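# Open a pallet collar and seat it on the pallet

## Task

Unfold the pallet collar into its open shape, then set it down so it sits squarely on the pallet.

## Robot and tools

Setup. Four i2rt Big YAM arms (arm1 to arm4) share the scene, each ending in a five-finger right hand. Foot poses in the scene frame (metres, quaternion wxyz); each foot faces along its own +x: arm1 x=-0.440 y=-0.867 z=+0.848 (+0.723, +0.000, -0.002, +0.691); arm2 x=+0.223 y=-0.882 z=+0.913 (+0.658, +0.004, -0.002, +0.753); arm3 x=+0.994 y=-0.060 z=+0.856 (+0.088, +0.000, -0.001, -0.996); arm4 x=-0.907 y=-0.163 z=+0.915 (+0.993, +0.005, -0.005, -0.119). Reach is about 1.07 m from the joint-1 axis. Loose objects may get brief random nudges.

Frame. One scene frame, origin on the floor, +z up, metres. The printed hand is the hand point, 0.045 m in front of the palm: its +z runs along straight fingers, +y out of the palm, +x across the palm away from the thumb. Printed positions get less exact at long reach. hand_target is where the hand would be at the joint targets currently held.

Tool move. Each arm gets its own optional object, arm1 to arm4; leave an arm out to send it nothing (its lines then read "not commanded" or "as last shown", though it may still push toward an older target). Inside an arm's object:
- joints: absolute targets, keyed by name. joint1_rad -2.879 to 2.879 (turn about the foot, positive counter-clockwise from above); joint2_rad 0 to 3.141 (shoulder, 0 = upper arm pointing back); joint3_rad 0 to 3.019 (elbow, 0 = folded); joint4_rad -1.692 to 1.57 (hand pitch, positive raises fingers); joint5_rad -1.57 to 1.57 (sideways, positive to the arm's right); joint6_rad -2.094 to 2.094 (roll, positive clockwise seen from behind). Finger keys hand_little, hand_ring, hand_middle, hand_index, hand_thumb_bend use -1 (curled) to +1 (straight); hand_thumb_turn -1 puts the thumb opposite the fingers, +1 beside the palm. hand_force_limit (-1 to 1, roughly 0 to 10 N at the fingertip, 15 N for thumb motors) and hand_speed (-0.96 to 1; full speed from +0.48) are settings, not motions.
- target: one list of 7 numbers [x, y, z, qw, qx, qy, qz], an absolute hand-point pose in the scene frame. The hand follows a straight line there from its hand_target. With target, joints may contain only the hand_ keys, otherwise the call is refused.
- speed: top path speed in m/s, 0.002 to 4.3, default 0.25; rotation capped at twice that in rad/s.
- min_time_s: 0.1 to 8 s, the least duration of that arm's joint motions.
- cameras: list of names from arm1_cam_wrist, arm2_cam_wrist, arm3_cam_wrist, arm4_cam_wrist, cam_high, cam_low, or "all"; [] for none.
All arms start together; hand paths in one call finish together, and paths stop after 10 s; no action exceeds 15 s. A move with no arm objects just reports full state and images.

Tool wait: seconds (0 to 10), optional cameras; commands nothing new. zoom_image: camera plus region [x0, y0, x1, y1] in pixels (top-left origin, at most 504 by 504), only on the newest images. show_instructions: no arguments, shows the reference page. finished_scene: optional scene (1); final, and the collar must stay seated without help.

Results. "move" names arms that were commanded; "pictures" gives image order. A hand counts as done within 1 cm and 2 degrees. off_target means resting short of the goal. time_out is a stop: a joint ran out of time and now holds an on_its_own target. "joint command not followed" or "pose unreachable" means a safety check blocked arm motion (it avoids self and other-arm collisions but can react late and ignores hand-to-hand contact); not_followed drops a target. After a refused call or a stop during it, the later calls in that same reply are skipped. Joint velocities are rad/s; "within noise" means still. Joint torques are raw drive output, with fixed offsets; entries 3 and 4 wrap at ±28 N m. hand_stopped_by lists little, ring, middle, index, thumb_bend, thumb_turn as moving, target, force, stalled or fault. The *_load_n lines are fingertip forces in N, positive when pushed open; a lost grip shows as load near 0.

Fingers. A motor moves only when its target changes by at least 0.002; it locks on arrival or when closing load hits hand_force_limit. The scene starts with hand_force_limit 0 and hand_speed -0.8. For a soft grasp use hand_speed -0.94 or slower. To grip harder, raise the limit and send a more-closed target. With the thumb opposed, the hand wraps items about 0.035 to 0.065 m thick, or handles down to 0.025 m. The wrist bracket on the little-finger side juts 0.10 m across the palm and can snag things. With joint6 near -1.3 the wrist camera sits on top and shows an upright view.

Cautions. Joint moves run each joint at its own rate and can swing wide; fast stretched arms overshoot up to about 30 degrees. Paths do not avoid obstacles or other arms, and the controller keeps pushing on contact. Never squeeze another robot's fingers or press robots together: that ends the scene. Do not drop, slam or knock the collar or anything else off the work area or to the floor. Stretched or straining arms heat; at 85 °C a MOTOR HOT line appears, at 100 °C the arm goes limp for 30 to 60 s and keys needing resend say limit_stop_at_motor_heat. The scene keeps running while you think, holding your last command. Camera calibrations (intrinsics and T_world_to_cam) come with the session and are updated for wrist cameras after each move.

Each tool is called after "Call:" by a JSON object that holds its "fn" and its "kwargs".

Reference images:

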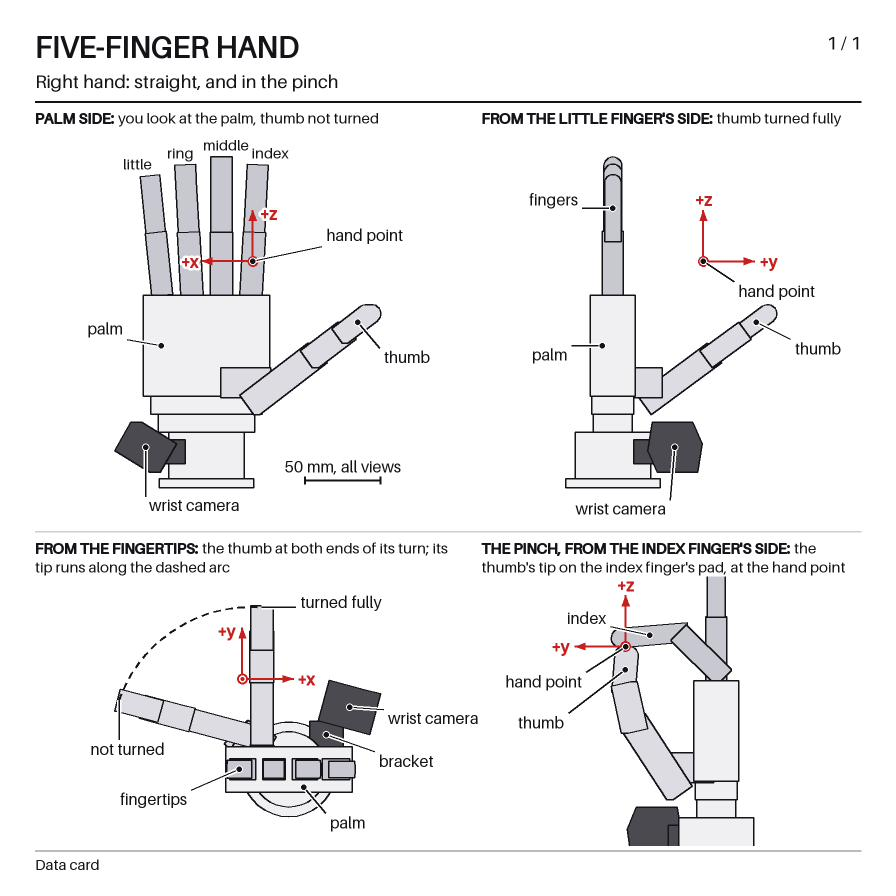

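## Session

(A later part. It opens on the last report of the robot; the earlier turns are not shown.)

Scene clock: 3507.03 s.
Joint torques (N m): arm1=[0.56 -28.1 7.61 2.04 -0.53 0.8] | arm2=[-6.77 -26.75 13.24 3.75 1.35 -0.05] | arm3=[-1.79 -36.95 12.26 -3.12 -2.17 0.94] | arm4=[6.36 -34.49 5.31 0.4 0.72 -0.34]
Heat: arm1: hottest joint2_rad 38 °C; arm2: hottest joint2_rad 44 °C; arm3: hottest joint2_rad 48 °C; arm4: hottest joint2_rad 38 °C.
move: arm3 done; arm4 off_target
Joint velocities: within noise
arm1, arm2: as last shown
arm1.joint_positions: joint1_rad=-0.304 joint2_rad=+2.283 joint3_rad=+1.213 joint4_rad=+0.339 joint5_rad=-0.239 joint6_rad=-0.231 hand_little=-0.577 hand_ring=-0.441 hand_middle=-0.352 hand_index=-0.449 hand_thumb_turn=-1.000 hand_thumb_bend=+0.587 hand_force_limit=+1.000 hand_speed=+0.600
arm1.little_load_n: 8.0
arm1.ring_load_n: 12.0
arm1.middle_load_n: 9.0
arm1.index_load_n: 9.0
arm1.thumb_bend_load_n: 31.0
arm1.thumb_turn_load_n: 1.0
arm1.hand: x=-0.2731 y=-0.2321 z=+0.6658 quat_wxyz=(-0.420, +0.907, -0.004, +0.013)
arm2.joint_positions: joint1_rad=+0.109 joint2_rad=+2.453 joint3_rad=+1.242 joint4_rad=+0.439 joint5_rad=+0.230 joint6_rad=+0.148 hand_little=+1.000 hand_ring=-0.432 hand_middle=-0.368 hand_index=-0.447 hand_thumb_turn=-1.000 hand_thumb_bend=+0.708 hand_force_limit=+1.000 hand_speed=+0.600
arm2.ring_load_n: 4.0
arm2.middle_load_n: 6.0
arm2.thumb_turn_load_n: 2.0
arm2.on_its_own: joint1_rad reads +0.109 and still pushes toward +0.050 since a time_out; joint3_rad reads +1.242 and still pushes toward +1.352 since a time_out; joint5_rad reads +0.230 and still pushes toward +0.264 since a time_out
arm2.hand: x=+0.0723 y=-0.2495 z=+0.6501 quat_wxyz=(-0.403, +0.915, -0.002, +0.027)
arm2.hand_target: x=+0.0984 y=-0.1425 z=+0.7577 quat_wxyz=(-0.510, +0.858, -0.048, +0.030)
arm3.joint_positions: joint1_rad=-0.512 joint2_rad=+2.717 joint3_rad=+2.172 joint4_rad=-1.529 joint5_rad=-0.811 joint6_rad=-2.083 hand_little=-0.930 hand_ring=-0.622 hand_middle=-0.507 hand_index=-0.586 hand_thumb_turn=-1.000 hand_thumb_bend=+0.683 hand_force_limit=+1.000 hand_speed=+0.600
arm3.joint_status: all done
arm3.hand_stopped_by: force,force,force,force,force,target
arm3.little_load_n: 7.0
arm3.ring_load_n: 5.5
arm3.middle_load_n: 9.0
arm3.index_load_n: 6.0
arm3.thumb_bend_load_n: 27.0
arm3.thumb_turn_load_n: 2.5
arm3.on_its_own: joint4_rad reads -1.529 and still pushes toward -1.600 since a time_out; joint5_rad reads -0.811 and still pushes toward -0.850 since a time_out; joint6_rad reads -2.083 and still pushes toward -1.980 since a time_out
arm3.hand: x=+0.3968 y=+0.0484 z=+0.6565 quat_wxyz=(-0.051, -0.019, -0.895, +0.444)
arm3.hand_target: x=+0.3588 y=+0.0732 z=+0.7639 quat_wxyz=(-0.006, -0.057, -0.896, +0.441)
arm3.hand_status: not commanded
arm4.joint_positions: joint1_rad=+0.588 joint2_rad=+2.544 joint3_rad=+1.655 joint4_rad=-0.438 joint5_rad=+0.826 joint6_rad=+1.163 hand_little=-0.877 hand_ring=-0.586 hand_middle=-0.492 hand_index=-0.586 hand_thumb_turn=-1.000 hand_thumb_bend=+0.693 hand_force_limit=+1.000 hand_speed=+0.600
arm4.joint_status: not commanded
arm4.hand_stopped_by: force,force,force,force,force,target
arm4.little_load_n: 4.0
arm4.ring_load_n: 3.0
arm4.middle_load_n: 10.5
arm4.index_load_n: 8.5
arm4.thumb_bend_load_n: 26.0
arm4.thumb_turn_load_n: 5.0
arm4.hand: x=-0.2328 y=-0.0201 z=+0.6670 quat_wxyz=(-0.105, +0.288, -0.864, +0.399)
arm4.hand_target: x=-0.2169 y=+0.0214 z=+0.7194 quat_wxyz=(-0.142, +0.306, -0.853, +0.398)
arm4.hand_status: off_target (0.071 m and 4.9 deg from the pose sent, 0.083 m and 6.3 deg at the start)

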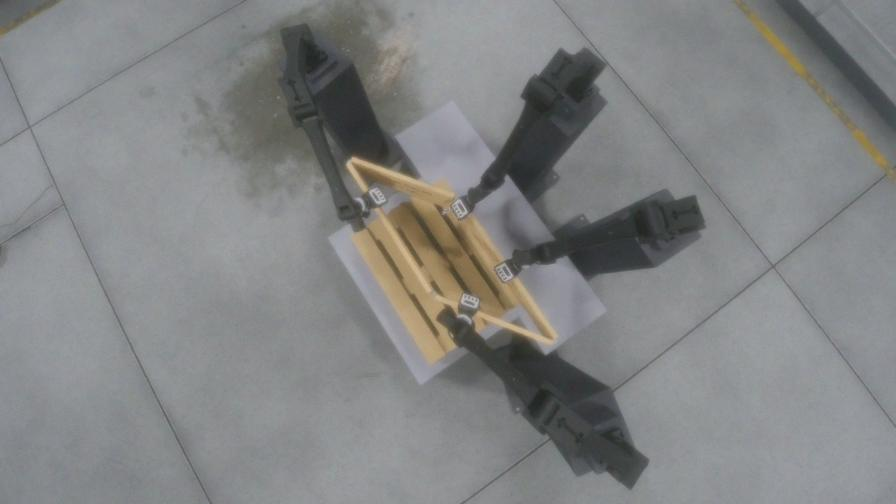

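Call:
{"fn": "move", "kwargs": {"arm1": {"target": [-0.267, -0.188, 0.693, -0.480, 0.877, -0.020, 0.011], "speed": 0.025}, "arm2": {"joints": {"joint2_rad": 2.432, "joint3_rad": 1.384, "joint4_rad": 0.531}, "min_time_s": 2.0}, "arm3": {"joints": {"joint2_rad": 2.622, "joint3_rad": 2.238, "joint4_rad": -1.564}, "min_time_s": 2.0}, "arm4": {"target": [-0.217, 0.020, 0.683, 0.1427, -0.3061, 0.8531, -0.3978], "speed": 0.02}, "cameras": ["cam_high", "cam_low", "arm2_cam_wrist", "arm4_cam_wrist"]}}

Scene clock: 3524.60 s.
Joint torques (N m): arm1=[0.03 -25.88 6.94 2.47 -0.59 0.68] | arm2=[-6.77 -26.29 12.92 5.18 1.34 -0.05] | arm3=[-0.44 -35.6 11.9 -3.21 -2.27 0.89] | arm4=[5.77 -32.03 6.71 0.13 0.94 -0.37]
Heat: arm1: hottest joint2_rad 37 °C; arm2: hottest joint2_rad 44 °C; arm3: hottest joint2_rad 48 °C; arm4: hottest joint2_rad 38 °C.
move: arm1 off_target; arm2 time_out; arm3 time_out; arm4 off_target
Joint velocities: within noise
arm1.joint_positions: joint1_rad=-0.305 joint2_rad=+2.354 joint3_rad=+1.229 joint4_rad=+0.415 joint5_rad=-0.243 joint6_rad=-0.231 hand_little=-0.577 hand_ring=-0.441 hand_middle=-0.352 hand_index=-0.449 hand_thumb_turn=-1.000 hand_thumb_bend=+0.587 hand_force_limit=+1.000 hand_speed=+0.600
arm1.joint_status: not commanded
arm1.hand_stopped_by: force,force,force,force,force,target
arm1.little_load_n: 6.0
arm1.ring_load_n: 10.5
arm1.middle_load_n: 7.5
arm1.index_load_n: 9.5
arm1.thumb_bend_load_n: 31.5
arm1.thumb_turn_load_n: 1.0
arm1.hand: x=-0.2730 y=-0.2305 z=+0.6372 quat_wxyz=(-0.429, +0.903, -0.003, +0.014)
arm1.hand_target: x=-0.2676 y=-0.1905 z=+0.6933 quat_wxyz=(-0.480, +0.877, -0.018, +0.010)
arm1.hand_status: off_target (0.070 m and 6.9 deg from the pose sent, 0.052 m and 7.9 deg at the start)
arm2.joint_positions: joint1_rad=+0.108 joint2_rad=+2.507 joint3_rad=+1.277 joint4_rad=+0.450 joint5_rad=+0.230 joint6_rad=+0.148 hand_little=+1.000 hand_ring=-0.432 hand_middle=-0.368 hand_index=-0.447 hand_thumb_turn=-1.000 hand_thumb_bend=+0.708 hand_force_limit=+1.000 hand_speed=+0.600
arm2.joint_status: joint3_rad time_out (moved +0.035 of +0.142); joint4_rad time_out (moved +0.011 of +0.092); the others done
arm2.hand_stopped_by: fault,force,force,force,force,target
arm2.little_load_n: 0.0
arm2.ring_load_n: 1.5
arm2.middle_load_n: 5.5
arm2.index_load_n: 0.0
arm2.thumb_bend_load_n: 22.5
arm2.thumb_turn_load_n: 1.5
arm2.on_its_own: joint1_rad reads +0.108 and still pushes toward +0.050 since a time_out; joint3_rad reads +1.277 and still pushes toward +1.384 since a time_out; joint4_rad reads +0.450 and still pushes toward +0.531 since a time_out; joint5_rad reads +0.230 and still pushes toward +0.264 since a time_out
arm2.hand: x=+0.0723 y=-0.2479 z=+0.6282 quat_wxyz=(-0.400, +0.916, -0.002, +0.028)
arm2.hand_target: x=+0.0975 y=-0.1383 z=+0.7314 quat_wxyz=(-0.514, +0.856, -0.048, +0.029)
arm2.hand_status: not commanded
arm3.joint_positions: joint1_rad=-0.517 joint2_rad=+2.736 joint3_rad=+2.176 joint4_rad=-1.498 joint5_rad=-0.811 joint6_rad=-2.083 hand_little=-0.930 hand_ring=-0.622 hand_middle=-0.507 hand_index=-0.586 hand_thumb_turn=-1.000 hand_thumb_bend=+0.684 hand_force_limit=+1.000 hand_speed=+0.600
arm3.joint_status: joint4_rad time_out (moved +0.032 of -0.035); the others done
arm3.hand_stopped_by: force,force,force,force,force,target
arm3.little_load_n: 10.0
arm3.ring_load_n: 5.5
arm3.middle_load_n: 8.5
arm3.index_load_n: 5.0
arm3.thumb_bend_load_n: 27.5
arm3.thumb_turn_load_n: 3.0
arm3.on_its_own: joint4_rad reads -1.498 and still pushes toward -1.564 since a time_out; joint5_rad reads -0.811 and still pushes toward -0.850 since a time_out; joint6_rad reads -2.083 and still pushes toward -1.980 since a time_out
arm3.hand: x=+0.3950 y=+0.0519 z=+0.6425 quat_wxyz=(-0.043, -0.018, -0.896, +0.441)
arm3.hand_target: x=+0.3591 y=+0.0730 z=+0.7389 quat_wxyz=(-0.006, -0.057, -0.896, +0.441)
arm3.hand_status: not commanded
arm4.joint_positions: joint1_rad=+0.592 joint2_rad=+2.587 joint3_rad=+1.655 joint4_rad=-0.374 joint5_rad=+0.820 joint6_rad=+1.163 hand_little=-0.877 hand_ring=-0.586 hand_middle=-0.492 hand_index=-0.586 hand_thumb_turn=-1.000 hand_thumb_bend=+0.693 hand_force_limit=+1.000 hand_speed=+0.600
arm4.joint_status: not commanded
arm4.hand_stopped_by: force,force,force,force,force,target
arm4.little_load_n: 3.5
arm4.ring_load_n: 2.5
arm4.middle_load_n: 11.0
arm4.index_load_n: 8.5
arm4.thumb_bend_load_n: 26.0
arm4.thumb_turn_load_n: 5.0
arm4.hand: x=-0.2344 y=-0.0164 z=+0.6430 quat_wxyz=(-0.116, +0.286, -0.865, +0.396)
arm4.hand_target: x=-0.2181 y=+0.0197 z=+0.6820 quat_wxyz=(-0.143, +0.306, -0.853, +0.398)
arm4.hand_status: off_target (0.057 m and 4.1 deg from the pose sent, 0.046 m and 4.9 deg at the start)
pictures: arm2_cam_wrist, arm4_cam_wrist, cam_high, cam_low
arm2_cam_wrist: T_world_to_cam=[[0.28072, -0.66885, -0.68836, 0.2439], [-0.85929, -0.49464, 0.13019, -0.14014], [-0.42757, 0.55495, -0.71359, 0.73252]] pos_world=[0.12431, -0.3127, 0.70885]
arm4_cam_wrist: T_world_to_cam=[[-0.628, 0.33403, -0.70288, 0.30628], [0.37011, 0.92271, 0.10781, 0.03396], [0.68457, -0.19244, -0.70309, 0.72311]] pos_world=[-0.31524, 0.00552, 0.72003]

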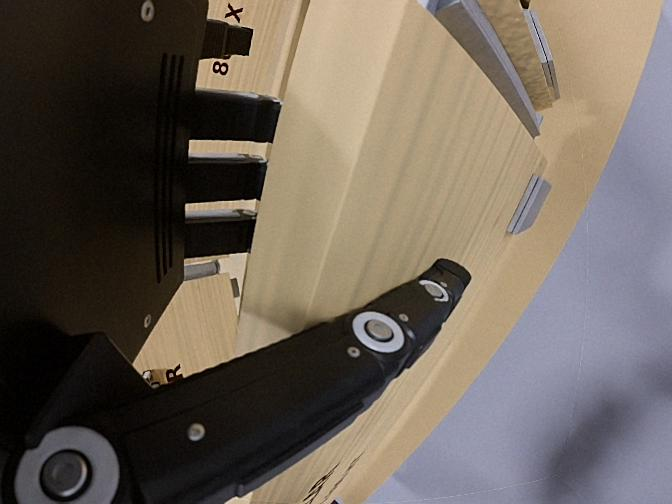

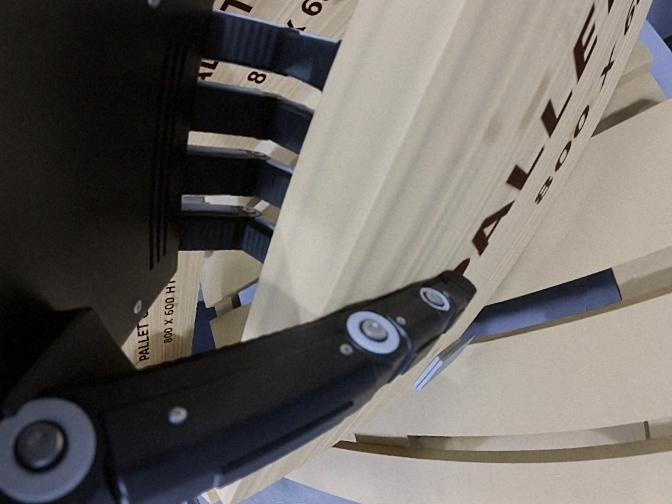

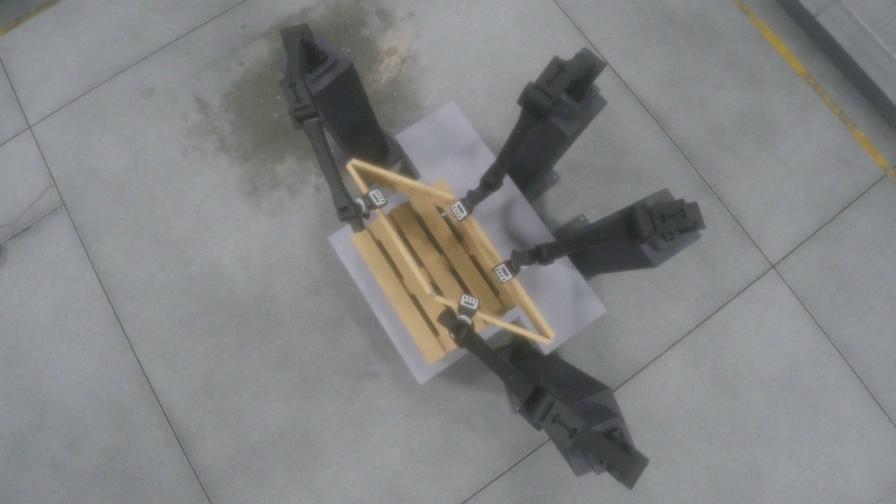

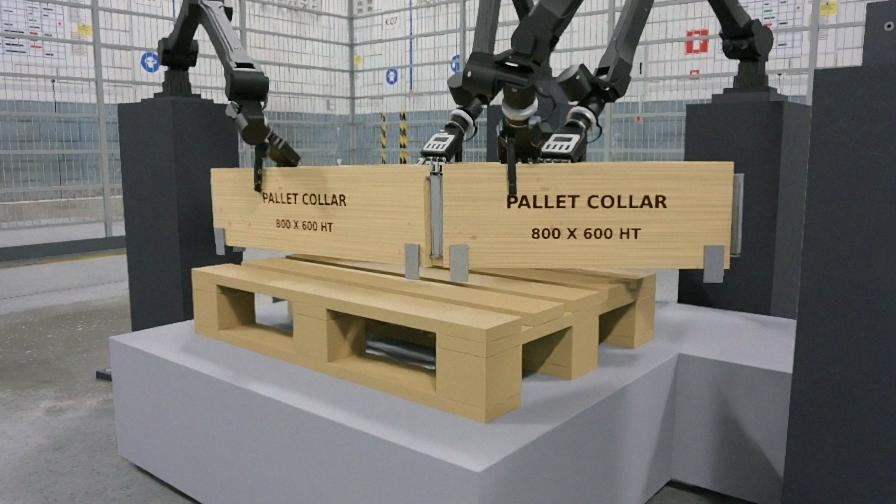

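Call:
{"fn": "move", "kwargs": {"arm1": {"target": [-0.267, -0.190, 0.665, -0.480, 0.877, -0.020, 0.011], "speed": 0.015}, "arm2": {"joints": {"joint2_rad": 2.482, "joint3_rad": 1.400, "joint4_rad": 0.565}, "min_time_s": 2.0}, "arm3": {"joints": {"joint2_rad": 2.655, "joint3_rad": 2.236, "joint4_rad": -1.53}, "min_time_s": 2.0}, "arm4": {"target": [-0.218, 0.018, 0.657, 0.1427, -0.3061, 0.8531, -0.3978], "speed": 0.015}, "cameras": ["cam_high", "cam_low", "arm2_cam_wrist", "arm4_cam_wrist"]}}

Scene clock: 3535.30 s.
Joint torques (N m): arm1=[-0.44 -23.06 7.32 2.52 -0.31 0.71] | arm2=[-6.83 -23.36 13.27 5.22 1.41 -0.04] | arm3=[-1.14 -32.44 11.52 -1.96 -2.14 0.83] | arm4=[5.48 -29.1 7.84 0.5 0.73 -0.44]
Heat: arm1: hottest joint2_rad 37 °C; arm2: hottest joint2_rad 43 °C; arm3: hottest joint2_rad 47 °C; arm4: hottest joint2_rad 38 °C.
move: arm1 off_target; arm2 time_out; arm3 done; arm4 off_target
Joint velocities: within noise
arm1.joint_positions: joint1_rad=-0.305 joint2_rad=+2.382 joint3_rad=+1.237 joint4_rad=+0.456 joint5_rad=-0.251 joint6_rad=-0.235 hand_little=-0.577 hand_ring=-0.441 hand_middle=-0.352 hand_index=-0.449 hand_thumb_turn=-1.000 hand_thumb_bend=+0.587 hand_force_limit=+1.000 hand_speed=+0.600
arm1.joint_status: not commanded
arm1.hand_stopped_by: force,force,force,force,force,target
arm1.little_load_n: 5.0
arm1.ring_load_n: 10.0
arm1.middle_load_n: 7.0
arm1.index_load_n: 11.5
arm1.thumb_bend_load_n: 32.0
arm1.thumb_turn_load_n: 1.0
arm1.hand: x=-0.2730 y=-0.2268 z=+0.6286 quat_wxyz=(-0.439, +0.898, +0.002, +0.015)
arm1.hand_target: x=-0.2674 y=-0.1921 z=+0.6663 quat_wxyz=(-0.480, +0.877, -0.018, +0.010)
arm1.hand_status: off_target (0.052 m and 5.9 deg from the pose sent, 0.049 m and 6.9 deg at the start)
arm2.joint_positions: joint1_rad=+0.109 joint2_rad=+2.523 joint3_rad=+1.286 joint4_rad=+0.483 joint5_rad=+0.228 joint6_rad=+0.146 hand_little=+1.000 hand_ring=-0.432 hand_middle=-0.368 hand_index=-0.447 hand_thumb_turn=-1.000 hand_thumb_bend=+0.708 hand_force_limit=+1.000 hand_speed=+0.600
arm2.joint_status: joint3_rad time_out (moved +0.009 of +0.123); joint4_rad time_out (moved +0.033 of +0.115); the others done
arm2.hand_stopped_by: fault,force,force,force,force,target
arm2.little_load_n: 0.0
arm2.ring_load_n: 1.5
arm2.middle_load_n: 5.0
arm2.index_load_n: 0.0
arm2.thumb_bend_load_n: 24.0
arm2.thumb_turn_load_n: 1.0
arm2.on_its_own: joint1_rad reads +0.109 and still pushes toward +0.050 since a time_out; joint3_rad reads +1.286 and still pushes toward +1.399 since a time_out; joint4_rad reads +0.483 and still pushes toward +0.565 since a time_out; joint5_rad reads +0.228 and still pushes toward +0.264 since a time_out
arm2.hand: x=+0.0700 y=-0.2421 z=+0.6261 quat_wxyz=(-0.411, +0.911, -0.002, +0.024)
arm2.hand_target: x=+0.0981 y=-0.1407 z=+0.7079 quat_wxyz=(-0.513, +0.856, -0.048, +0.029)
arm2.hand_status: not commanded
arm3.joint_positions: joint1_rad=-0.519 joint2_rad=+2.739 joint3_rad=+2.176 joint4_rad=-1.493 joint5_rad=-0.812 joint6_rad=-2.074 hand_little=-0.930 hand_ring=-0.622 hand_middle=-0.507 hand_index=-0.586 hand_thumb_turn=-1.000 hand_thumb_bend=+0.684 hand_force_limit=+1.000 hand_speed=+0.600
arm3.joint_status: all done
arm3.hand_stopped_by: force,force,force,force,force,target
arm3.little_load_n: 10.5
arm3.ring_load_n: 5.5
arm3.middle_load_n: 7.5
arm3.index_load_n: 3.5
arm3.thumb_bend_load_n: 28.0
arm3.thumb_turn_load_n: 2.5
arm3.on_its_own: joint5_rad reads -0.812 and still pushes toward -0.850 since a time_out; joint6_rad reads -2.074 and still pushes toward -1.980 since a time_out
arm3.hand: x=+0.3955 y=+0.0527 z=+0.6406 quat_wxyz=(-0.044, -0.022, -0.896, +0.441)
arm3.hand_target: x=+0.3603 y=+0.0727 z=+0.7148 quat_wxyz=(-0.006, -0.057, -0.896, +0.441)
arm3.hand_status: not commanded
arm4.joint_positions: joint1_rad=+0.594 joint2_rad=+2.604 joint3_rad=+1.655 joint4_rad=-0.351 joint5_rad=+0.825 joint6_rad=+1.169 hand_little=-0.878 hand_ring=-0.586 hand_middle=-0.492 hand_index=-0.586 hand_thumb_turn=-1.000 hand_thumb_bend=+0.693 hand_force_limit=+1.000 hand_speed=+0.600
arm4.joint_status: not commanded
arm4.hand_stopped_by: force,force,force,force,force,target
arm4.little_load_n: 2.0
arm4.ring_load_n: 2.0
arm4.middle_load_n: 10.5
arm4.index_load_n: 8.5
arm4.thumb_bend_load_n: 26.0
arm4.thumb_turn_load_n: 5.5
arm4.hand: x=-0.2352 y=-0.0162 z=+0.6342 quat_wxyz=(-0.120, +0.282, -0.865, +0.398)
arm4.hand_target: x=-0.2194 y=+0.0177 z=+0.6574 quat_wxyz=(-0.143, +0.305, -0.853, +0.398)
arm4.hand_status: off_target (0.045 m and 4.0 deg from the pose sent, 0.040 m and 4.0 deg at the start)
pictures: arm2_cam_wrist, arm4_cam_wrist, cam_high, cam_low
arm2_cam_wrist: T_world_to_cam=[[0.27824, -0.65042, -0.70678, 0.26313], [-0.85677, -0.5007, 0.12349, -0.13646], [-0.43421, 0.57119, -0.69657, 0.72051]] pos_world=[0.12273, -0.30872, 0.70471]
arm4_cam_wrist: T_world_to_cam=[[-0.61923, 0.33594, -0.70971, 0.30593], [0.37165, 0.9216, 0.11196, 0.03278], [0.69168, -0.19443, -0.69554, 0.71438]] pos_world=[-0.31686, 0.00592, 0.71033]

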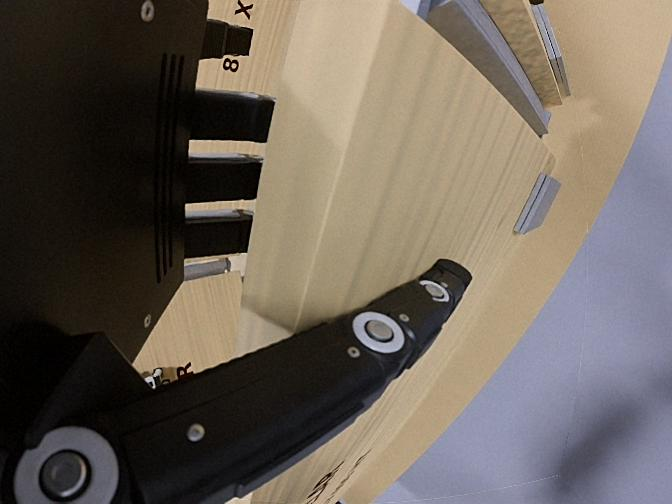

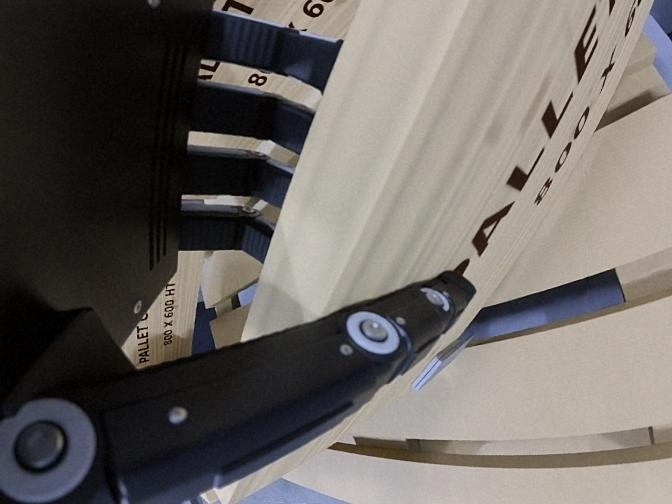

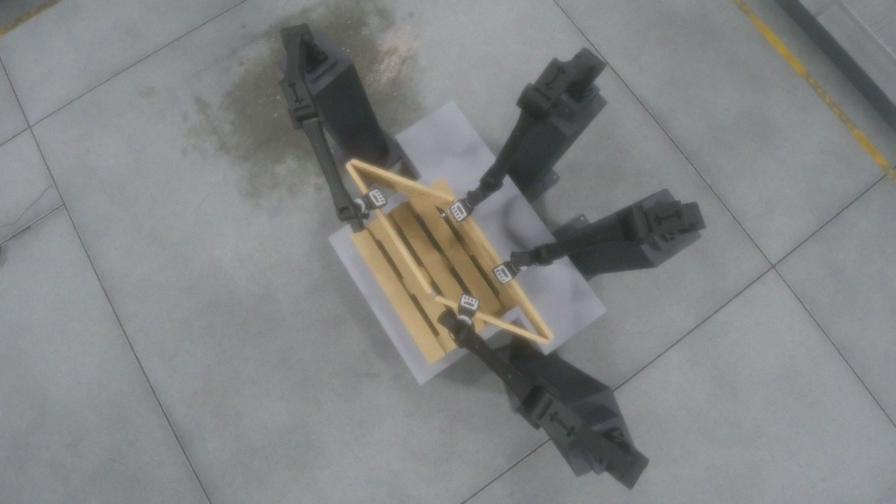

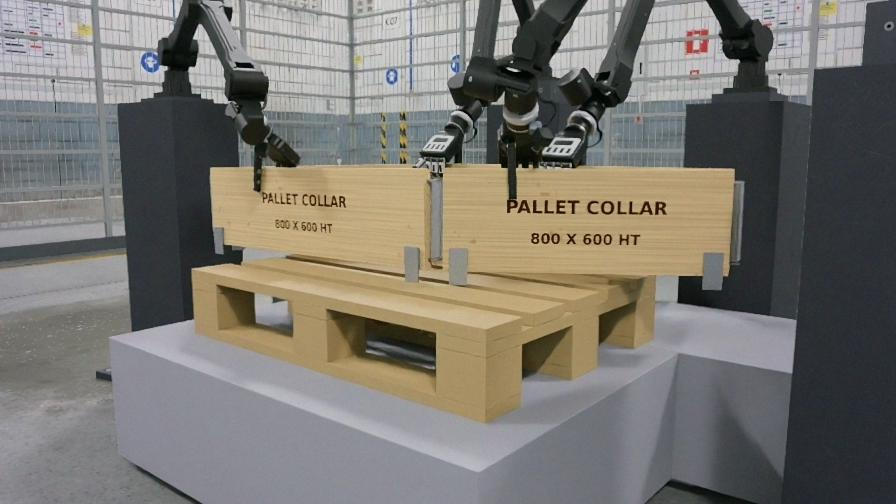

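Call:
{"fn": "move", "kwargs": {"arm1": {"target": [-0.268, -0.200, 0.636, -0.460, 0.888, -0.010, 0.012], "speed": 0.02}, "arm2": {"joints": {"joint2_rad": 2.54, "joint3_rad": 1.36, "joint4_rad": 0.57}, "min_time_s": 2.0}, "arm3": {"joints": {"joint2_rad": 2.70, "joint3_rad": 2.225, "joint4_rad": -1.50, "joint1_rad": -0.525}, "min_time_s": 2.0}, "arm4": {"target": [-0.225, 0.005, 0.634, 0.133, -0.294, 0.858, -0.3978], "speed": 0.02}, "cameras": ["cam_low", "arm2_cam_wrist", "arm4_cam_wrist"]}}

Scene clock: 3546.77 s.
Joint torques (N m): arm1=[-0.09 -19.78 8.08 2 -0.1 0.4] | arm2=[-7.12 -18.73 10.17 4.57 1.42 -0.03] | arm3=[-0.44 -28.51 10.82 -0.43 -2.12 0.74] | arm4=[4.25 -26.34 8.09 0.66 0.61 -0.32]
Heat: arm1: hottest joint2_rad 36 °C; arm2: hottest joint3_rad 44 °C; arm3: hottest joint2_rad 45 °C; arm4: hottest joint2_rad 39 °C.
move: arm1 off_target; arm2 time_out; arm3 done; arm4 off_target
Joint velocities: within noise
arm1.joint_positions: joint1_rad=-0.305 joint2_rad=+2.395 joint3_rad=+1.245 joint4_rad=+0.456 joint5_rad=-0.254 joint6_rad=-0.236 hand_little=-0.578 hand_ring=-0.441 hand_middle=-0.352 hand_index=-0.449 hand_thumb_turn=-1.000 hand_thumb_bend=+0.587 hand_force_limit=+1.000 hand_speed=+0.600
arm1.joint_status: not commanded
arm1.hand_stopped_by: force,force,force,force,force,target
arm1.little_load_n: 1.5
arm1.ring_load_n: 7.5
arm1.middle_load_n: 5.5
arm1.index_load_n: 10.5
arm1.thumb_bend_load_n: 32.5
arm1.thumb_turn_load_n: 1.0
arm1.hand: x=-0.2733 y=-0.2266 z=+0.6230 quat_wxyz=(-0.437, +0.899, +0.003, +0.013)
arm1.hand_target: x=-0.2683 y=-0.2013 z=+0.6371 quat_wxyz=(-0.460, +0.888, -0.010, +0.012)
arm1.hand_status: off_target (0.030 m and 3.3 deg from the pose sent, 0.028 m and 3.1 deg at the start)
arm2.joint_positions: joint1_rad=+0.111 joint2_rad=+2.532 joint3_rad=+1.286 joint4_rad=+0.503 joint5_rad=+0.228 joint6_rad=+0.146 hand_little=+1.000 hand_ring=-0.432 hand_middle=-0.369 hand_index=-0.447 hand_thumb_turn=-1.000 hand_thumb_bend=+0.708 hand_force_limit=+1.000 hand_speed=+0.600
arm2.joint_status: joint4_rad time_out (moved +0.020 of +0.087); the others done
arm2.hand_stopped_by: fault,force,force,force,force,target
arm2.little_load_n: 0.0
arm2.ring_load_n: 1.0
arm2.middle_load_n: 4.0
arm2.index_load_n: 0.0
arm2.thumb_bend_load_n: 24.5
arm2.thumb_turn_load_n: 0.5
arm2.on_its_own: joint1_rad reads +0.111 and still pushes toward +0.050 since a time_out; joint4_rad reads +0.503 and still pushes toward +0.570 since a time_out; joint5_rad reads +0.228 and still pushes toward +0.264 since a time_out
arm2.hand: x=+0.0684 y=-0.2417 z=+0.6238 quat_wxyz=(-0.416, +0.909, -0.001, +0.022)
arm2.hand_target: x=+0.1053 y=-0.1807 z=+0.6535 quat_wxyz=(-0.475, +0.878, -0.043, +0.039)
arm2.hand_status: not commanded
arm3.joint_positions: joint1_rad=-0.517 joint2_rad=+2.739 joint3_rad=+2.177 joint4_rad=-1.493 joint5_rad=-0.812 joint6_rad=-2.063 hand_little=-0.930 hand_ring=-0.622 hand_middle=-0.507 hand_index=-0.587 hand_thumb_turn=-1.000 hand_thumb_bend=+0.684 hand_force_limit=+1.000 hand_speed=+0.600
arm3.joint_status: all done
arm3.hand_stopped_by: force,force,force,force,force,target
arm3.little_load_n: 11.0
arm3.ring_load_n: 5.0
arm3.middle_load_n: 6.5
arm3.index_load_n: 1.0
arm3.thumb_bend_load_n: 29.0
arm3.thumb_turn_load_n: 2.5
arm3.on_its_own: joint5_rad reads -0.812 and still pushes toward -0.850 since a time_out; joint6_rad reads -2.063 and still pushes toward -1.980 since a time_out
arm3.hand: x=+0.3957 y=+0.0518 z=+0.6412 quat_wxyz=(-0.046, -0.027, -0.896, +0.441)
arm3.hand_target: x=+0.3682 y=+0.0591 z=+0.6814 quat_wxyz=(-0.021, -0.055, -0.894, +0.444)
arm3.hand_status: not commanded
arm4.joint_positions: joint1_rad=+0.594 joint2_rad=+2.609 joint3_rad=+1.655 joint4_rad=-0.347 joint5_rad=+0.829 joint6_rad=+1.181 hand_little=-0.878 hand_ring=-0.586 hand_middle=-0.492 hand_index=-0.586 hand_thumb_turn=-1.000 hand_thumb_bend=+0.693 hand_force_limit=+1.000 hand_speed=+0.600
arm4.joint_status: not commanded
arm4.hand_stopped_by: force,force,force,force,force,target
arm4.little_load_n: 3.5
arm4.ring_load_n: 2.0
arm4.middle_load_n: 10.5
arm4.index_load_n: 8.0
arm4.thumb_bend_load_n: 26.5
arm4.thumb_turn_load_n: 5.0
arm4.hand: x=-0.2355 y=-0.0171 z=+0.6316 quat_wxyz=(-0.122, +0.277, -0.866, +0.399)
arm4.hand_target: x=-0.2260 y=+0.0047 z=+0.6345 quat_wxyz=(-0.133, +0.294, -0.859, +0.398)
arm4.hand_status: off_target (0.025 m and 2.5 deg from the pose sent, 0.023 m and 2.1 deg at the start)
pictures: arm2_cam_wrist, arm4_cam_wrist, cam_low
arm2_cam_wrist: T_world_to_cam=[[0.27783, -0.64213, -0.71448, 0.26903], [-0.85527, -0.50401, 0.12039, -0.13635], [-0.4374, 0.57763, -0.68922, 0.71511]] pos_world=[0.12143, -0.30904, 0.7015]
arm4_cam_wrist: T_world_to_cam=[[-0.61089, 0.34245, -0.71382, 0.30884], [0.37913, 0.91805, 0.11596, 0.03325], [0.69503, -0.1998, -0.69066, 0.71023]] pos_world=[-0.31758, 0.00561, 0.70713]

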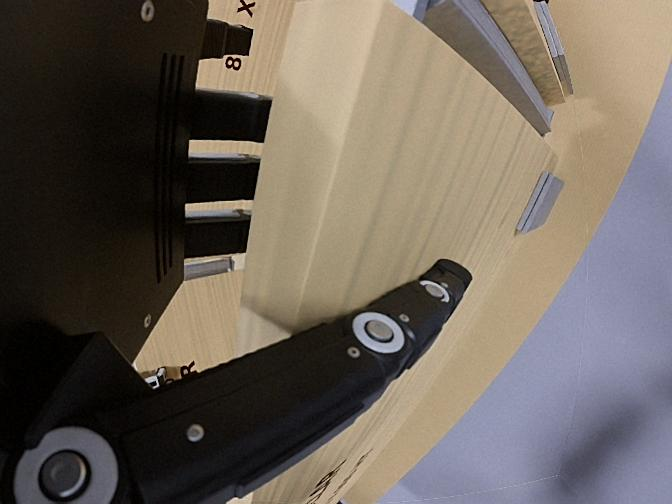

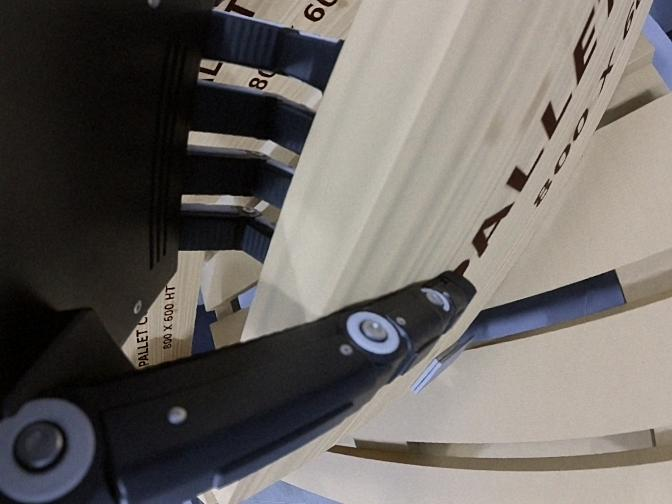

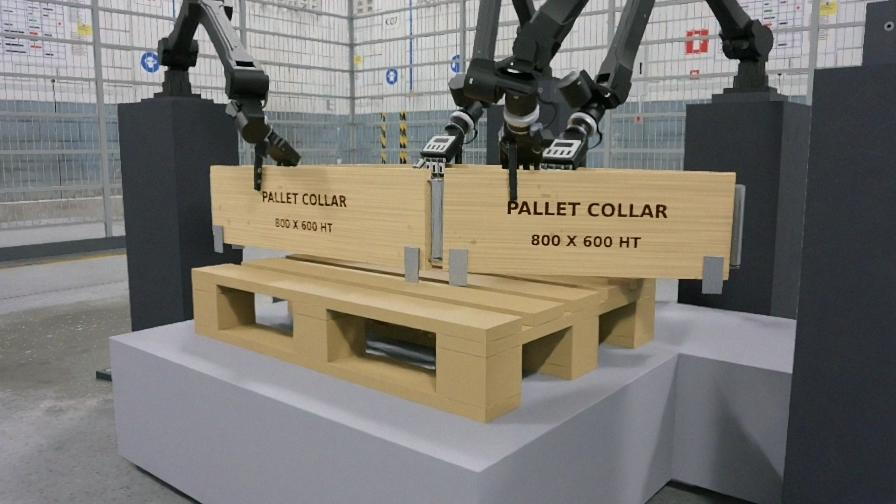

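Call:
{"fn": "move", "kwargs": {"arm1": {"target": [-0.272, -0.218, 0.626, -0.445, 0.895, -0.003, 0.012], "speed": 0.02}, "arm2": {"target": [0.078, -0.225, 0.630, -0.440, 0.897, -0.015, 0.028], "speed": 0.02}, "arm3": {"target": [0.384, 0.050, 0.655, 0.040, 0.035, 0.896, -0.441], "speed": 0.02}, "arm4": {"target": [-0.230, -0.006, 0.630, 0.127, -0.285, 0.862, -0.3985], "speed": 0.02}, "cameras": ["cam_high", "arm3_cam_wrist"]}}

Scene clock: 3581.47 s.
Joint torques (N m): arm1=[0.32 -20.25 5.64 1.68 -0.06 0.21] | arm2=[-3.55 -18.9 5.44 3.66 0.75 0.13] | arm3=[0.97 -26.17 8.61 -0.7 -1.54 0.26] | arm4=[3.25 -26.29 6.93 0.59 0.59 -0.19]
Heat: arm1: hottest joint2_rad 35 °C; arm2: hottest joint3_rad 41 °C; arm3: hottest joint3_rad 43 °C; arm4: hottest joint2_rad 38 °C.
move: arm1 done; arm2 off_target; arm3 off_target; arm4 off_target
Joint velocities: within noise
arm1.joint_positions: joint1_rad=-0.305 joint2_rad=+2.396 joint3_rad=+1.245 joint4_rad=+0.456 joint5_rad=-0.255 joint6_rad=-0.240 hand_little=-0.578 hand_ring=-0.441 hand_middle=-0.352 hand_index=-0.449 hand_thumb_turn=-1.000 hand_thumb_bend=+0.587 hand_force_limit=+1.000 hand_speed=+0.600
arm1.joint_status: not commanded
arm1.hand_stopped_by: force,force,force,force,force,target
arm1.little_load_n: 1.5
arm1.ring_load_n: 7.0
arm1.middle_load_n: 5.5
arm1.index_load_n: 11.0
arm1.thumb_bend_load_n: 32.0
arm1.thumb_turn_load_n: 1.0
arm1.hand: x=-0.2735 y=-0.2270 z=+0.6222 quat_wxyz=(-0.437, +0.899, +0.005, +0.013)
arm1.hand_target: x=-0.2721 y=-0.2182 z=+0.6261 quat_wxyz=(-0.445, +0.895, -0.003, +0.012)
arm1.hand_status: done (0.010 m and 1.4 deg from the pose sent, 0.009 m and 1.3 deg at the start)
arm2.joint_positions: joint1_rad=+0.115 joint2_rad=+2.532 joint3_rad=+1.281 joint4_rad=+0.509 joint5_rad=+0.228 joint6_rad=+0.137 hand_little=+1.000 hand_ring=-0.432 hand_middle=-0.369 hand_index=-0.447 hand_thumb_turn=-1.000 hand_thumb_bend=+0.708 hand_force_limit=+1.000 hand_speed=+0.600
arm2.joint_status: not commanded
arm2.hand_stopped_by: fault,force,force,force,force,target
arm2.little_load_n: -0.5
arm2.ring_load_n: 3.0
arm2.middle_load_n: 6.5
arm2.index_load_n: 0.0
arm2.thumb_bend_load_n: 22.5
arm2.thumb_turn_load_n: 1.0
arm2.hand: x=+0.0664 y=-0.2440 z=+0.6232 quat_wxyz=(-0.417, +0.909, +0.005, +0.023)
arm2.hand_target: x=+0.0782 y=-0.2259 z=+0.6305 quat_wxyz=(-0.440, +0.898, -0.015, +0.028)
arm2.hand_status: off_target (0.023 m and 3.8 deg from the pose sent, 0.020 m and 3.5 deg at the start)
arm3.joint_positions: joint1_rad=-0.514 joint2_rad=+2.739 joint3_rad=+2.177 joint4_rad=-1.493 joint5_rad=-0.802 joint6_rad=-2.063 hand_little=-0.930 hand_ring=-0.622 hand_middle=-0.507 hand_index=-0.587 hand_thumb_turn=-1.000 hand_thumb_bend=+0.684 hand_force_limit=+1.000 hand_speed=+0.600
arm3.joint_status: not commanded
arm3.hand_stopped_by: force,force,force,force,force,target
arm3.little_load_n: 10.5
arm3.ring_load_n: 5.0
arm3.middle_load_n: 6.5
arm3.index_load_n: 2.0
arm3.thumb_bend_load_n: 28.0
arm3.thumb_turn_load_n: 2.5
arm3.hand: x=+0.3963 y=+0.0514 z=+0.6403 quat_wxyz=(-0.049, -0.024, -0.898, +0.437)
arm3.hand_target: x=+0.3843 y=+0.0499 z=+0.6551 quat_wxyz=(-0.040, -0.035, -0.896, +0.441)
arm3.hand_status: off_target (0.019 m and 1.7 deg from the pose sent, 0.018 m and 1.2 deg at the start)
arm4.joint_positions: joint1_rad=+0.594 joint2_rad=+2.610 joint3_rad=+1.655 joint4_rad=-0.347 joint5_rad=+0.830 joint6_rad=+1.183 hand_little=-0.878 hand_ring=-0.586 hand_middle=-0.492 hand_index=-0.586 hand_thumb_turn=-1.000 hand_thumb_bend=+0.693 hand_force_limit=+1.000 hand_speed=+0.600
arm4.joint_status: not commanded
arm4.hand_stopped_by: force,force,force,force,force,target
arm4.little_load_n: 4.0
arm4.ring_load_n: 2.5
arm4.middle_load_n: 10.5
arm4.index_load_n: 7.5
arm4.thumb_bend_load_n: 26.5
arm4.thumb_turn_load_n: 5.0
arm4.hand: x=-0.2356 y=-0.0175 z=+0.6313 quat_wxyz=(-0.122, +0.276, -0.866, +0.399)
arm4.hand_target: x=-0.2304 y=-0.0060 z=+0.6302 quat_wxyz=(-0.127, +0.285, -0.862, +0.399)
arm4.hand_status: off_target (0.013 m and 1.3 deg from the pose sent, 0.012 m and 1.2 deg at the start)
pictures: arm3_cam_wrist, cam_high
arm3_cam_wrist: T_world_to_cam=[[-0.23593, 0.59845, -0.76563, 0.54762], [0.77239, 0.59359, 0.22596, -0.48781], [0.5897, -0.53806, -0.60229, 0.29519]] pos_world=[0.33191, 0.12066, 0.70729]

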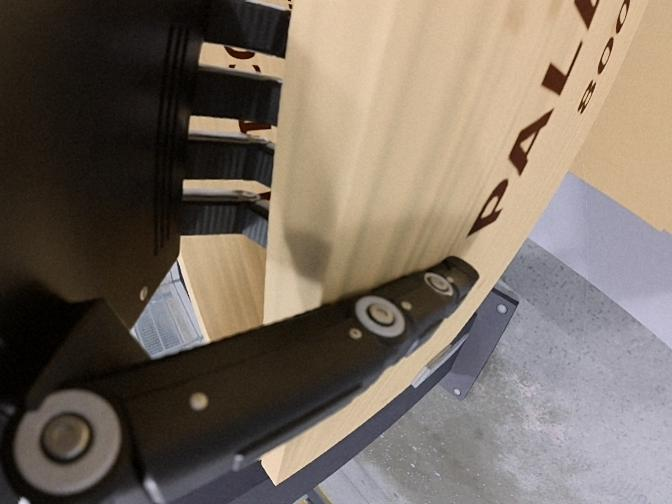

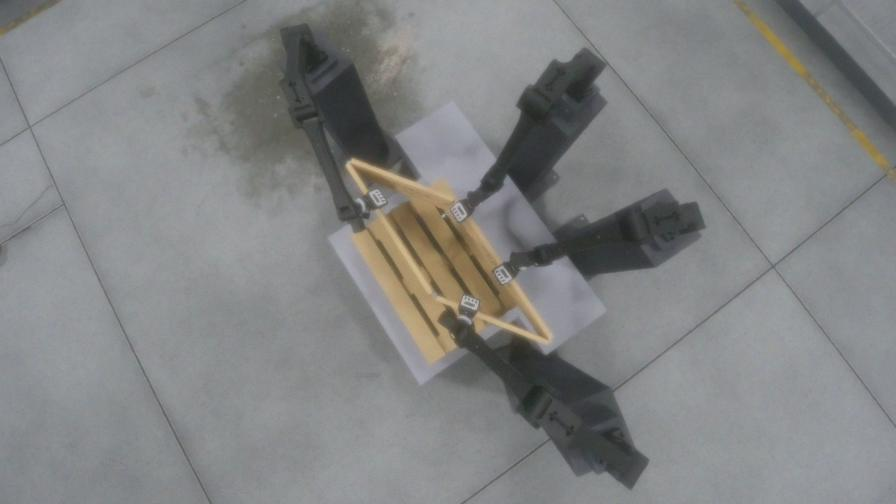

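Call:
{"fn": "move", "kwargs": {"arm3": {"joints": {"hand_little": 0.3, "hand_ring": 0.3, "hand_middle": 0.3, "hand_index": 0.3, "hand_thumb_bend": 1.0, "hand_speed": -0.3}}, "cameras": ["cam_low", "arm3_cam_wrist"]}}

Scene clock: 3585.97 s.
Joint torques (N m): arm1=[-0.73 -20.66 5.76 1.72 -0.05 0.22] | arm2=[-3.84 -19.19 5.48 3.67 0.73 0.14] | arm3=[0.56 -25.99 8.47 -0.65 -0.74 0.14] | arm4=[3.02 -26.23 6.84 0.57 0.55 -0.2]
Heat: arm1: hottest joint2_rad 35 °C; arm2: hottest joint2_rad 40 °C; arm3: hottest joint3_rad 43 °C; arm4: hottest joint2_rad 38 °C.
move: arm3 done
Joint velocities: within noise
arm1, arm2, arm4: as last shown
arm1.joint_positions: joint1_rad=-0.305 joint2_rad=+2.399 joint3_rad=+1.245 joint4_rad=+0.455 joint5_rad=-0.255 joint6_rad=-0.242 hand_little=-0.578 hand_ring=-0.441 hand_middle=-0.352 hand_index=-0.449 hand_thumb_turn=-1.000 hand_thumb_bend=+0.587 hand_force_limit=+1.000 hand_speed=+0.600
arm1.little_load_n: 0.5
arm1.ring_load_n: 6.5
arm1.hand: x=-0.2737 y=-0.2281 z=+0.6204 quat_wxyz=(-0.435, +0.900, +0.005, +0.013)
arm1.hand_target: x=-0.2720 y=-0.2181 z=+0.6263 quat_wxyz=(-0.445, +0.895, -0.003, +0.012)
arm2.joint_positions: joint1_rad=+0.117 joint2_rad=+2.532 joint3_rad=+1.281 joint4_rad=+0.509 joint5_rad=+0.229 joint6_rad=+0.135 hand_little=+1.000 hand_ring=-0.432 hand_middle=-0.369 hand_index=-0.447 hand_thumb_turn=-1.000 hand_thumb_bend=+0.708 hand_force_limit=+1.000 hand_speed=+0.600
arm2.little_load_n: 0.0
arm2.ring_load_n: 2.0
arm2.hand: x=+0.0660 y=-0.2445 z=+0.6227 quat_wxyz=(-0.417, +0.909, +0.006, +0.024)
arm2.hand_target: x=+0.0784 y=-0.2259 z=+0.6305 quat_wxyz=(-0.440, +0.898, -0.015, +0.028)
arm3.joint_positions: joint1_rad=-0.519 joint2_rad=+2.739 joint3_rad=+2.177 joint4_rad=-1.493 joint5_rad=-0.822 joint6_rad=-2.045 hand_little=+0.300 hand_ring=+0.300 hand_middle=+0.300 hand_index=+0.300 hand_thumb_turn=-1.000 hand_thumb_bend=+1.000 hand_force_limit=+1.000 hand_speed=-0.300
arm3.joint_status: all done
arm3.hand_stopped_by: target,target,target,target,target,target
arm3.little_load_n: 0.0
arm3.ring_load_n: 0.0
arm3.middle_load_n: 0.0
arm3.index_load_n: 0.0
arm3.thumb_bend_load_n: 0.0
arm3.thumb_turn_load_n: 0.0
arm3.hand: x=+0.3959 y=+0.0511 z=+0.6425 quat_wxyz=(-0.047, -0.036, -0.894, +0.444)
arm3.hand_target: x=+0.3843 y=+0.0500 z=+0.6551 quat_wxyz=(-0.040, -0.035, -0.896, +0.441)
arm3.hand_status: not commanded
arm4.joint_positions: joint1_rad=+0.593 joint2_rad=+2.611 joint3_rad=+1.655 joint4_rad=-0.347 joint5_rad=+0.831 joint6_rad=+1.183 hand_little=-0.878 hand_ring=-0.586 hand_middle=-0.492 hand_index=-0.586 hand_thumb_turn=-1.000 hand_thumb_bend=+0.693 hand_force_limit=+1.000 hand_speed=+0.600
arm4.little_load_n: 4.5
arm4.middle_load_n: 10.0
arm4.index_load_n: 7.0
arm4.thumb_bend_load_n: 26.0
arm4.hand: x=-0.2361 y=-0.0183 z=+0.6304 quat_wxyz=(-0.121, +0.276, -0.866, +0.400)
arm4.hand_target: x=-0.2304 y=-0.0061 z=+0.6302 quat_wxyz=(-0.127, +0.285, -0.862, +0.399)
pictures: arm3_cam_wrist, cam_low
arm3_cam_wrist: T_world_to_cam=[[-0.21505, 0.59212, -0.77663, 0.54839], [0.78534, 0.57755, 0.22288, -0.49008], [0.58051, -0.56199, -0.58922, 0.29319]] pos_world=[0.33261, 0.1231, 0.70788]

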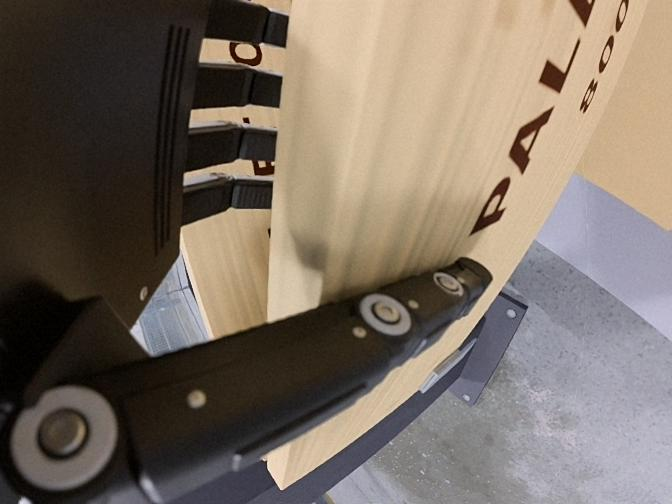

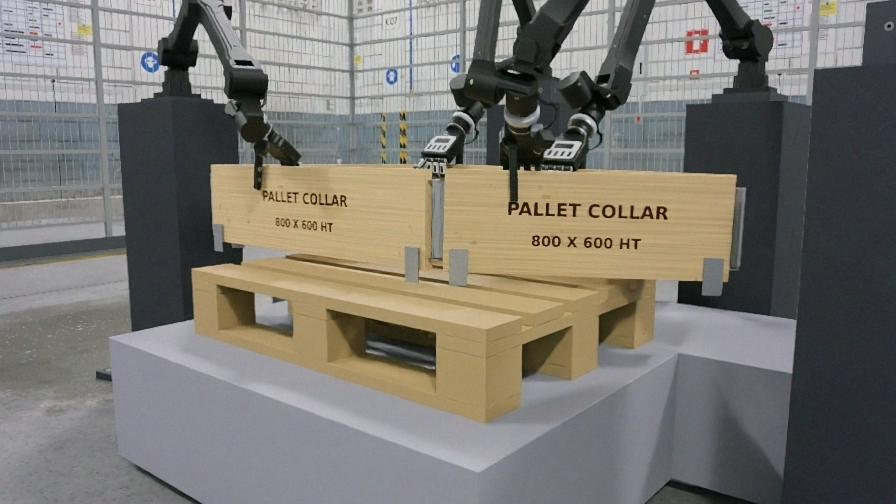

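Call:
{"fn": "move", "kwargs": {"arm3": {"target": [0.384, 0.060, 0.90, 0.040, 0.035, 0.896, -0.441], "speed": 0.15}, "cameras": ["cam_low", "cam_high"]}}

Scene clock: 3591.10 s.
Joint torques (N m): arm1=[-0.56 -20.37 5.65 1.74 -0.04 0.24] | arm2=[-3.66 -19.08 5.42 3.67 0.71 0.14] | arm3=[0.09 -25.93 8.39 -0.59 -0.62 0.18] | arm4=[3.14 -26.29 6.99 0.53 0.56 -0.19]
Heat: arm1: hottest joint2_rad 35 °C; arm2: hottest joint2_rad 40 °C; arm3: hottest joint3_rad 42 °C; arm4: hottest joint2_rad 38 °C.
move: arm3 off_target
Joint velocities: within noise
arm1, arm2, arm4: as last shown
arm1.thumb_turn_load_n: 1.5
arm2.middle_load_n: 6.0
arm3.joint_positions: joint1_rad=-0.519 joint2_rad=+2.336 joint3_rad=+2.116 joint4_rad=-1.695 joint5_rad=-0.822 joint6_rad=-1.971 hand_little=+0.300 hand_ring=+0.300 hand_middle=+0.300 hand_index=+0.300 hand_thumb_turn=-1.000 hand_thumb_bend=+1.000 hand_force_limit=+1.000 hand_speed=-0.300
arm3.joint_status: not commanded
arm3.hand_stopped_by: target,target,target,target,target,target
arm3.little_load_n: 0.0
arm3.ring_load_n: 0.0
arm3.middle_load_n: 0.0
arm3.index_load_n: 0.0
arm3.thumb_bend_load_n: 0.0
arm3.thumb_turn_load_n: 0.0
arm3.hand: x=+0.3828 y=+0.0563 z=+0.8900 quat_wxyz=(-0.003, -0.042, -0.904, +0.425)
arm3.hand_target: x=+0.3844 y=+0.0596 z=+0.8995 quat_wxyz=(-0.002, -0.050, -0.905, +0.423)
arm3.hand_status: off_target (0.011 m and 4.8 deg from the pose sent, 0.258 m and 1.0 deg at the start; a joint's target at an end of its range on 44 of 75 steps)
arm4.little_load_n: 5.0
arm4.index_load_n: 7.5
arm4.thumb_bend_load_n: 26.5
pictures: cam_high, cam_low

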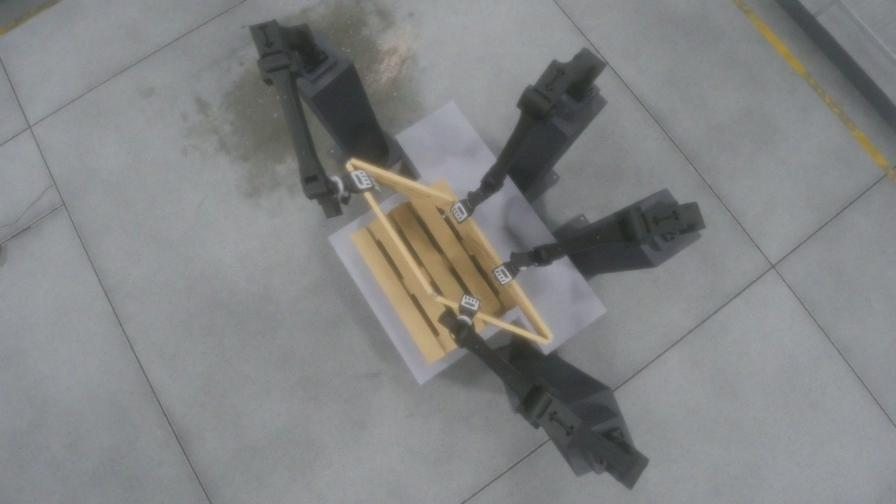

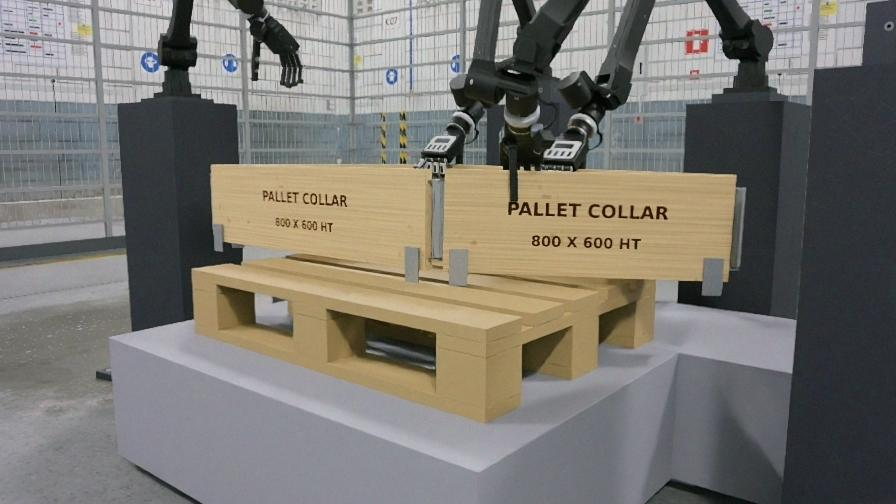

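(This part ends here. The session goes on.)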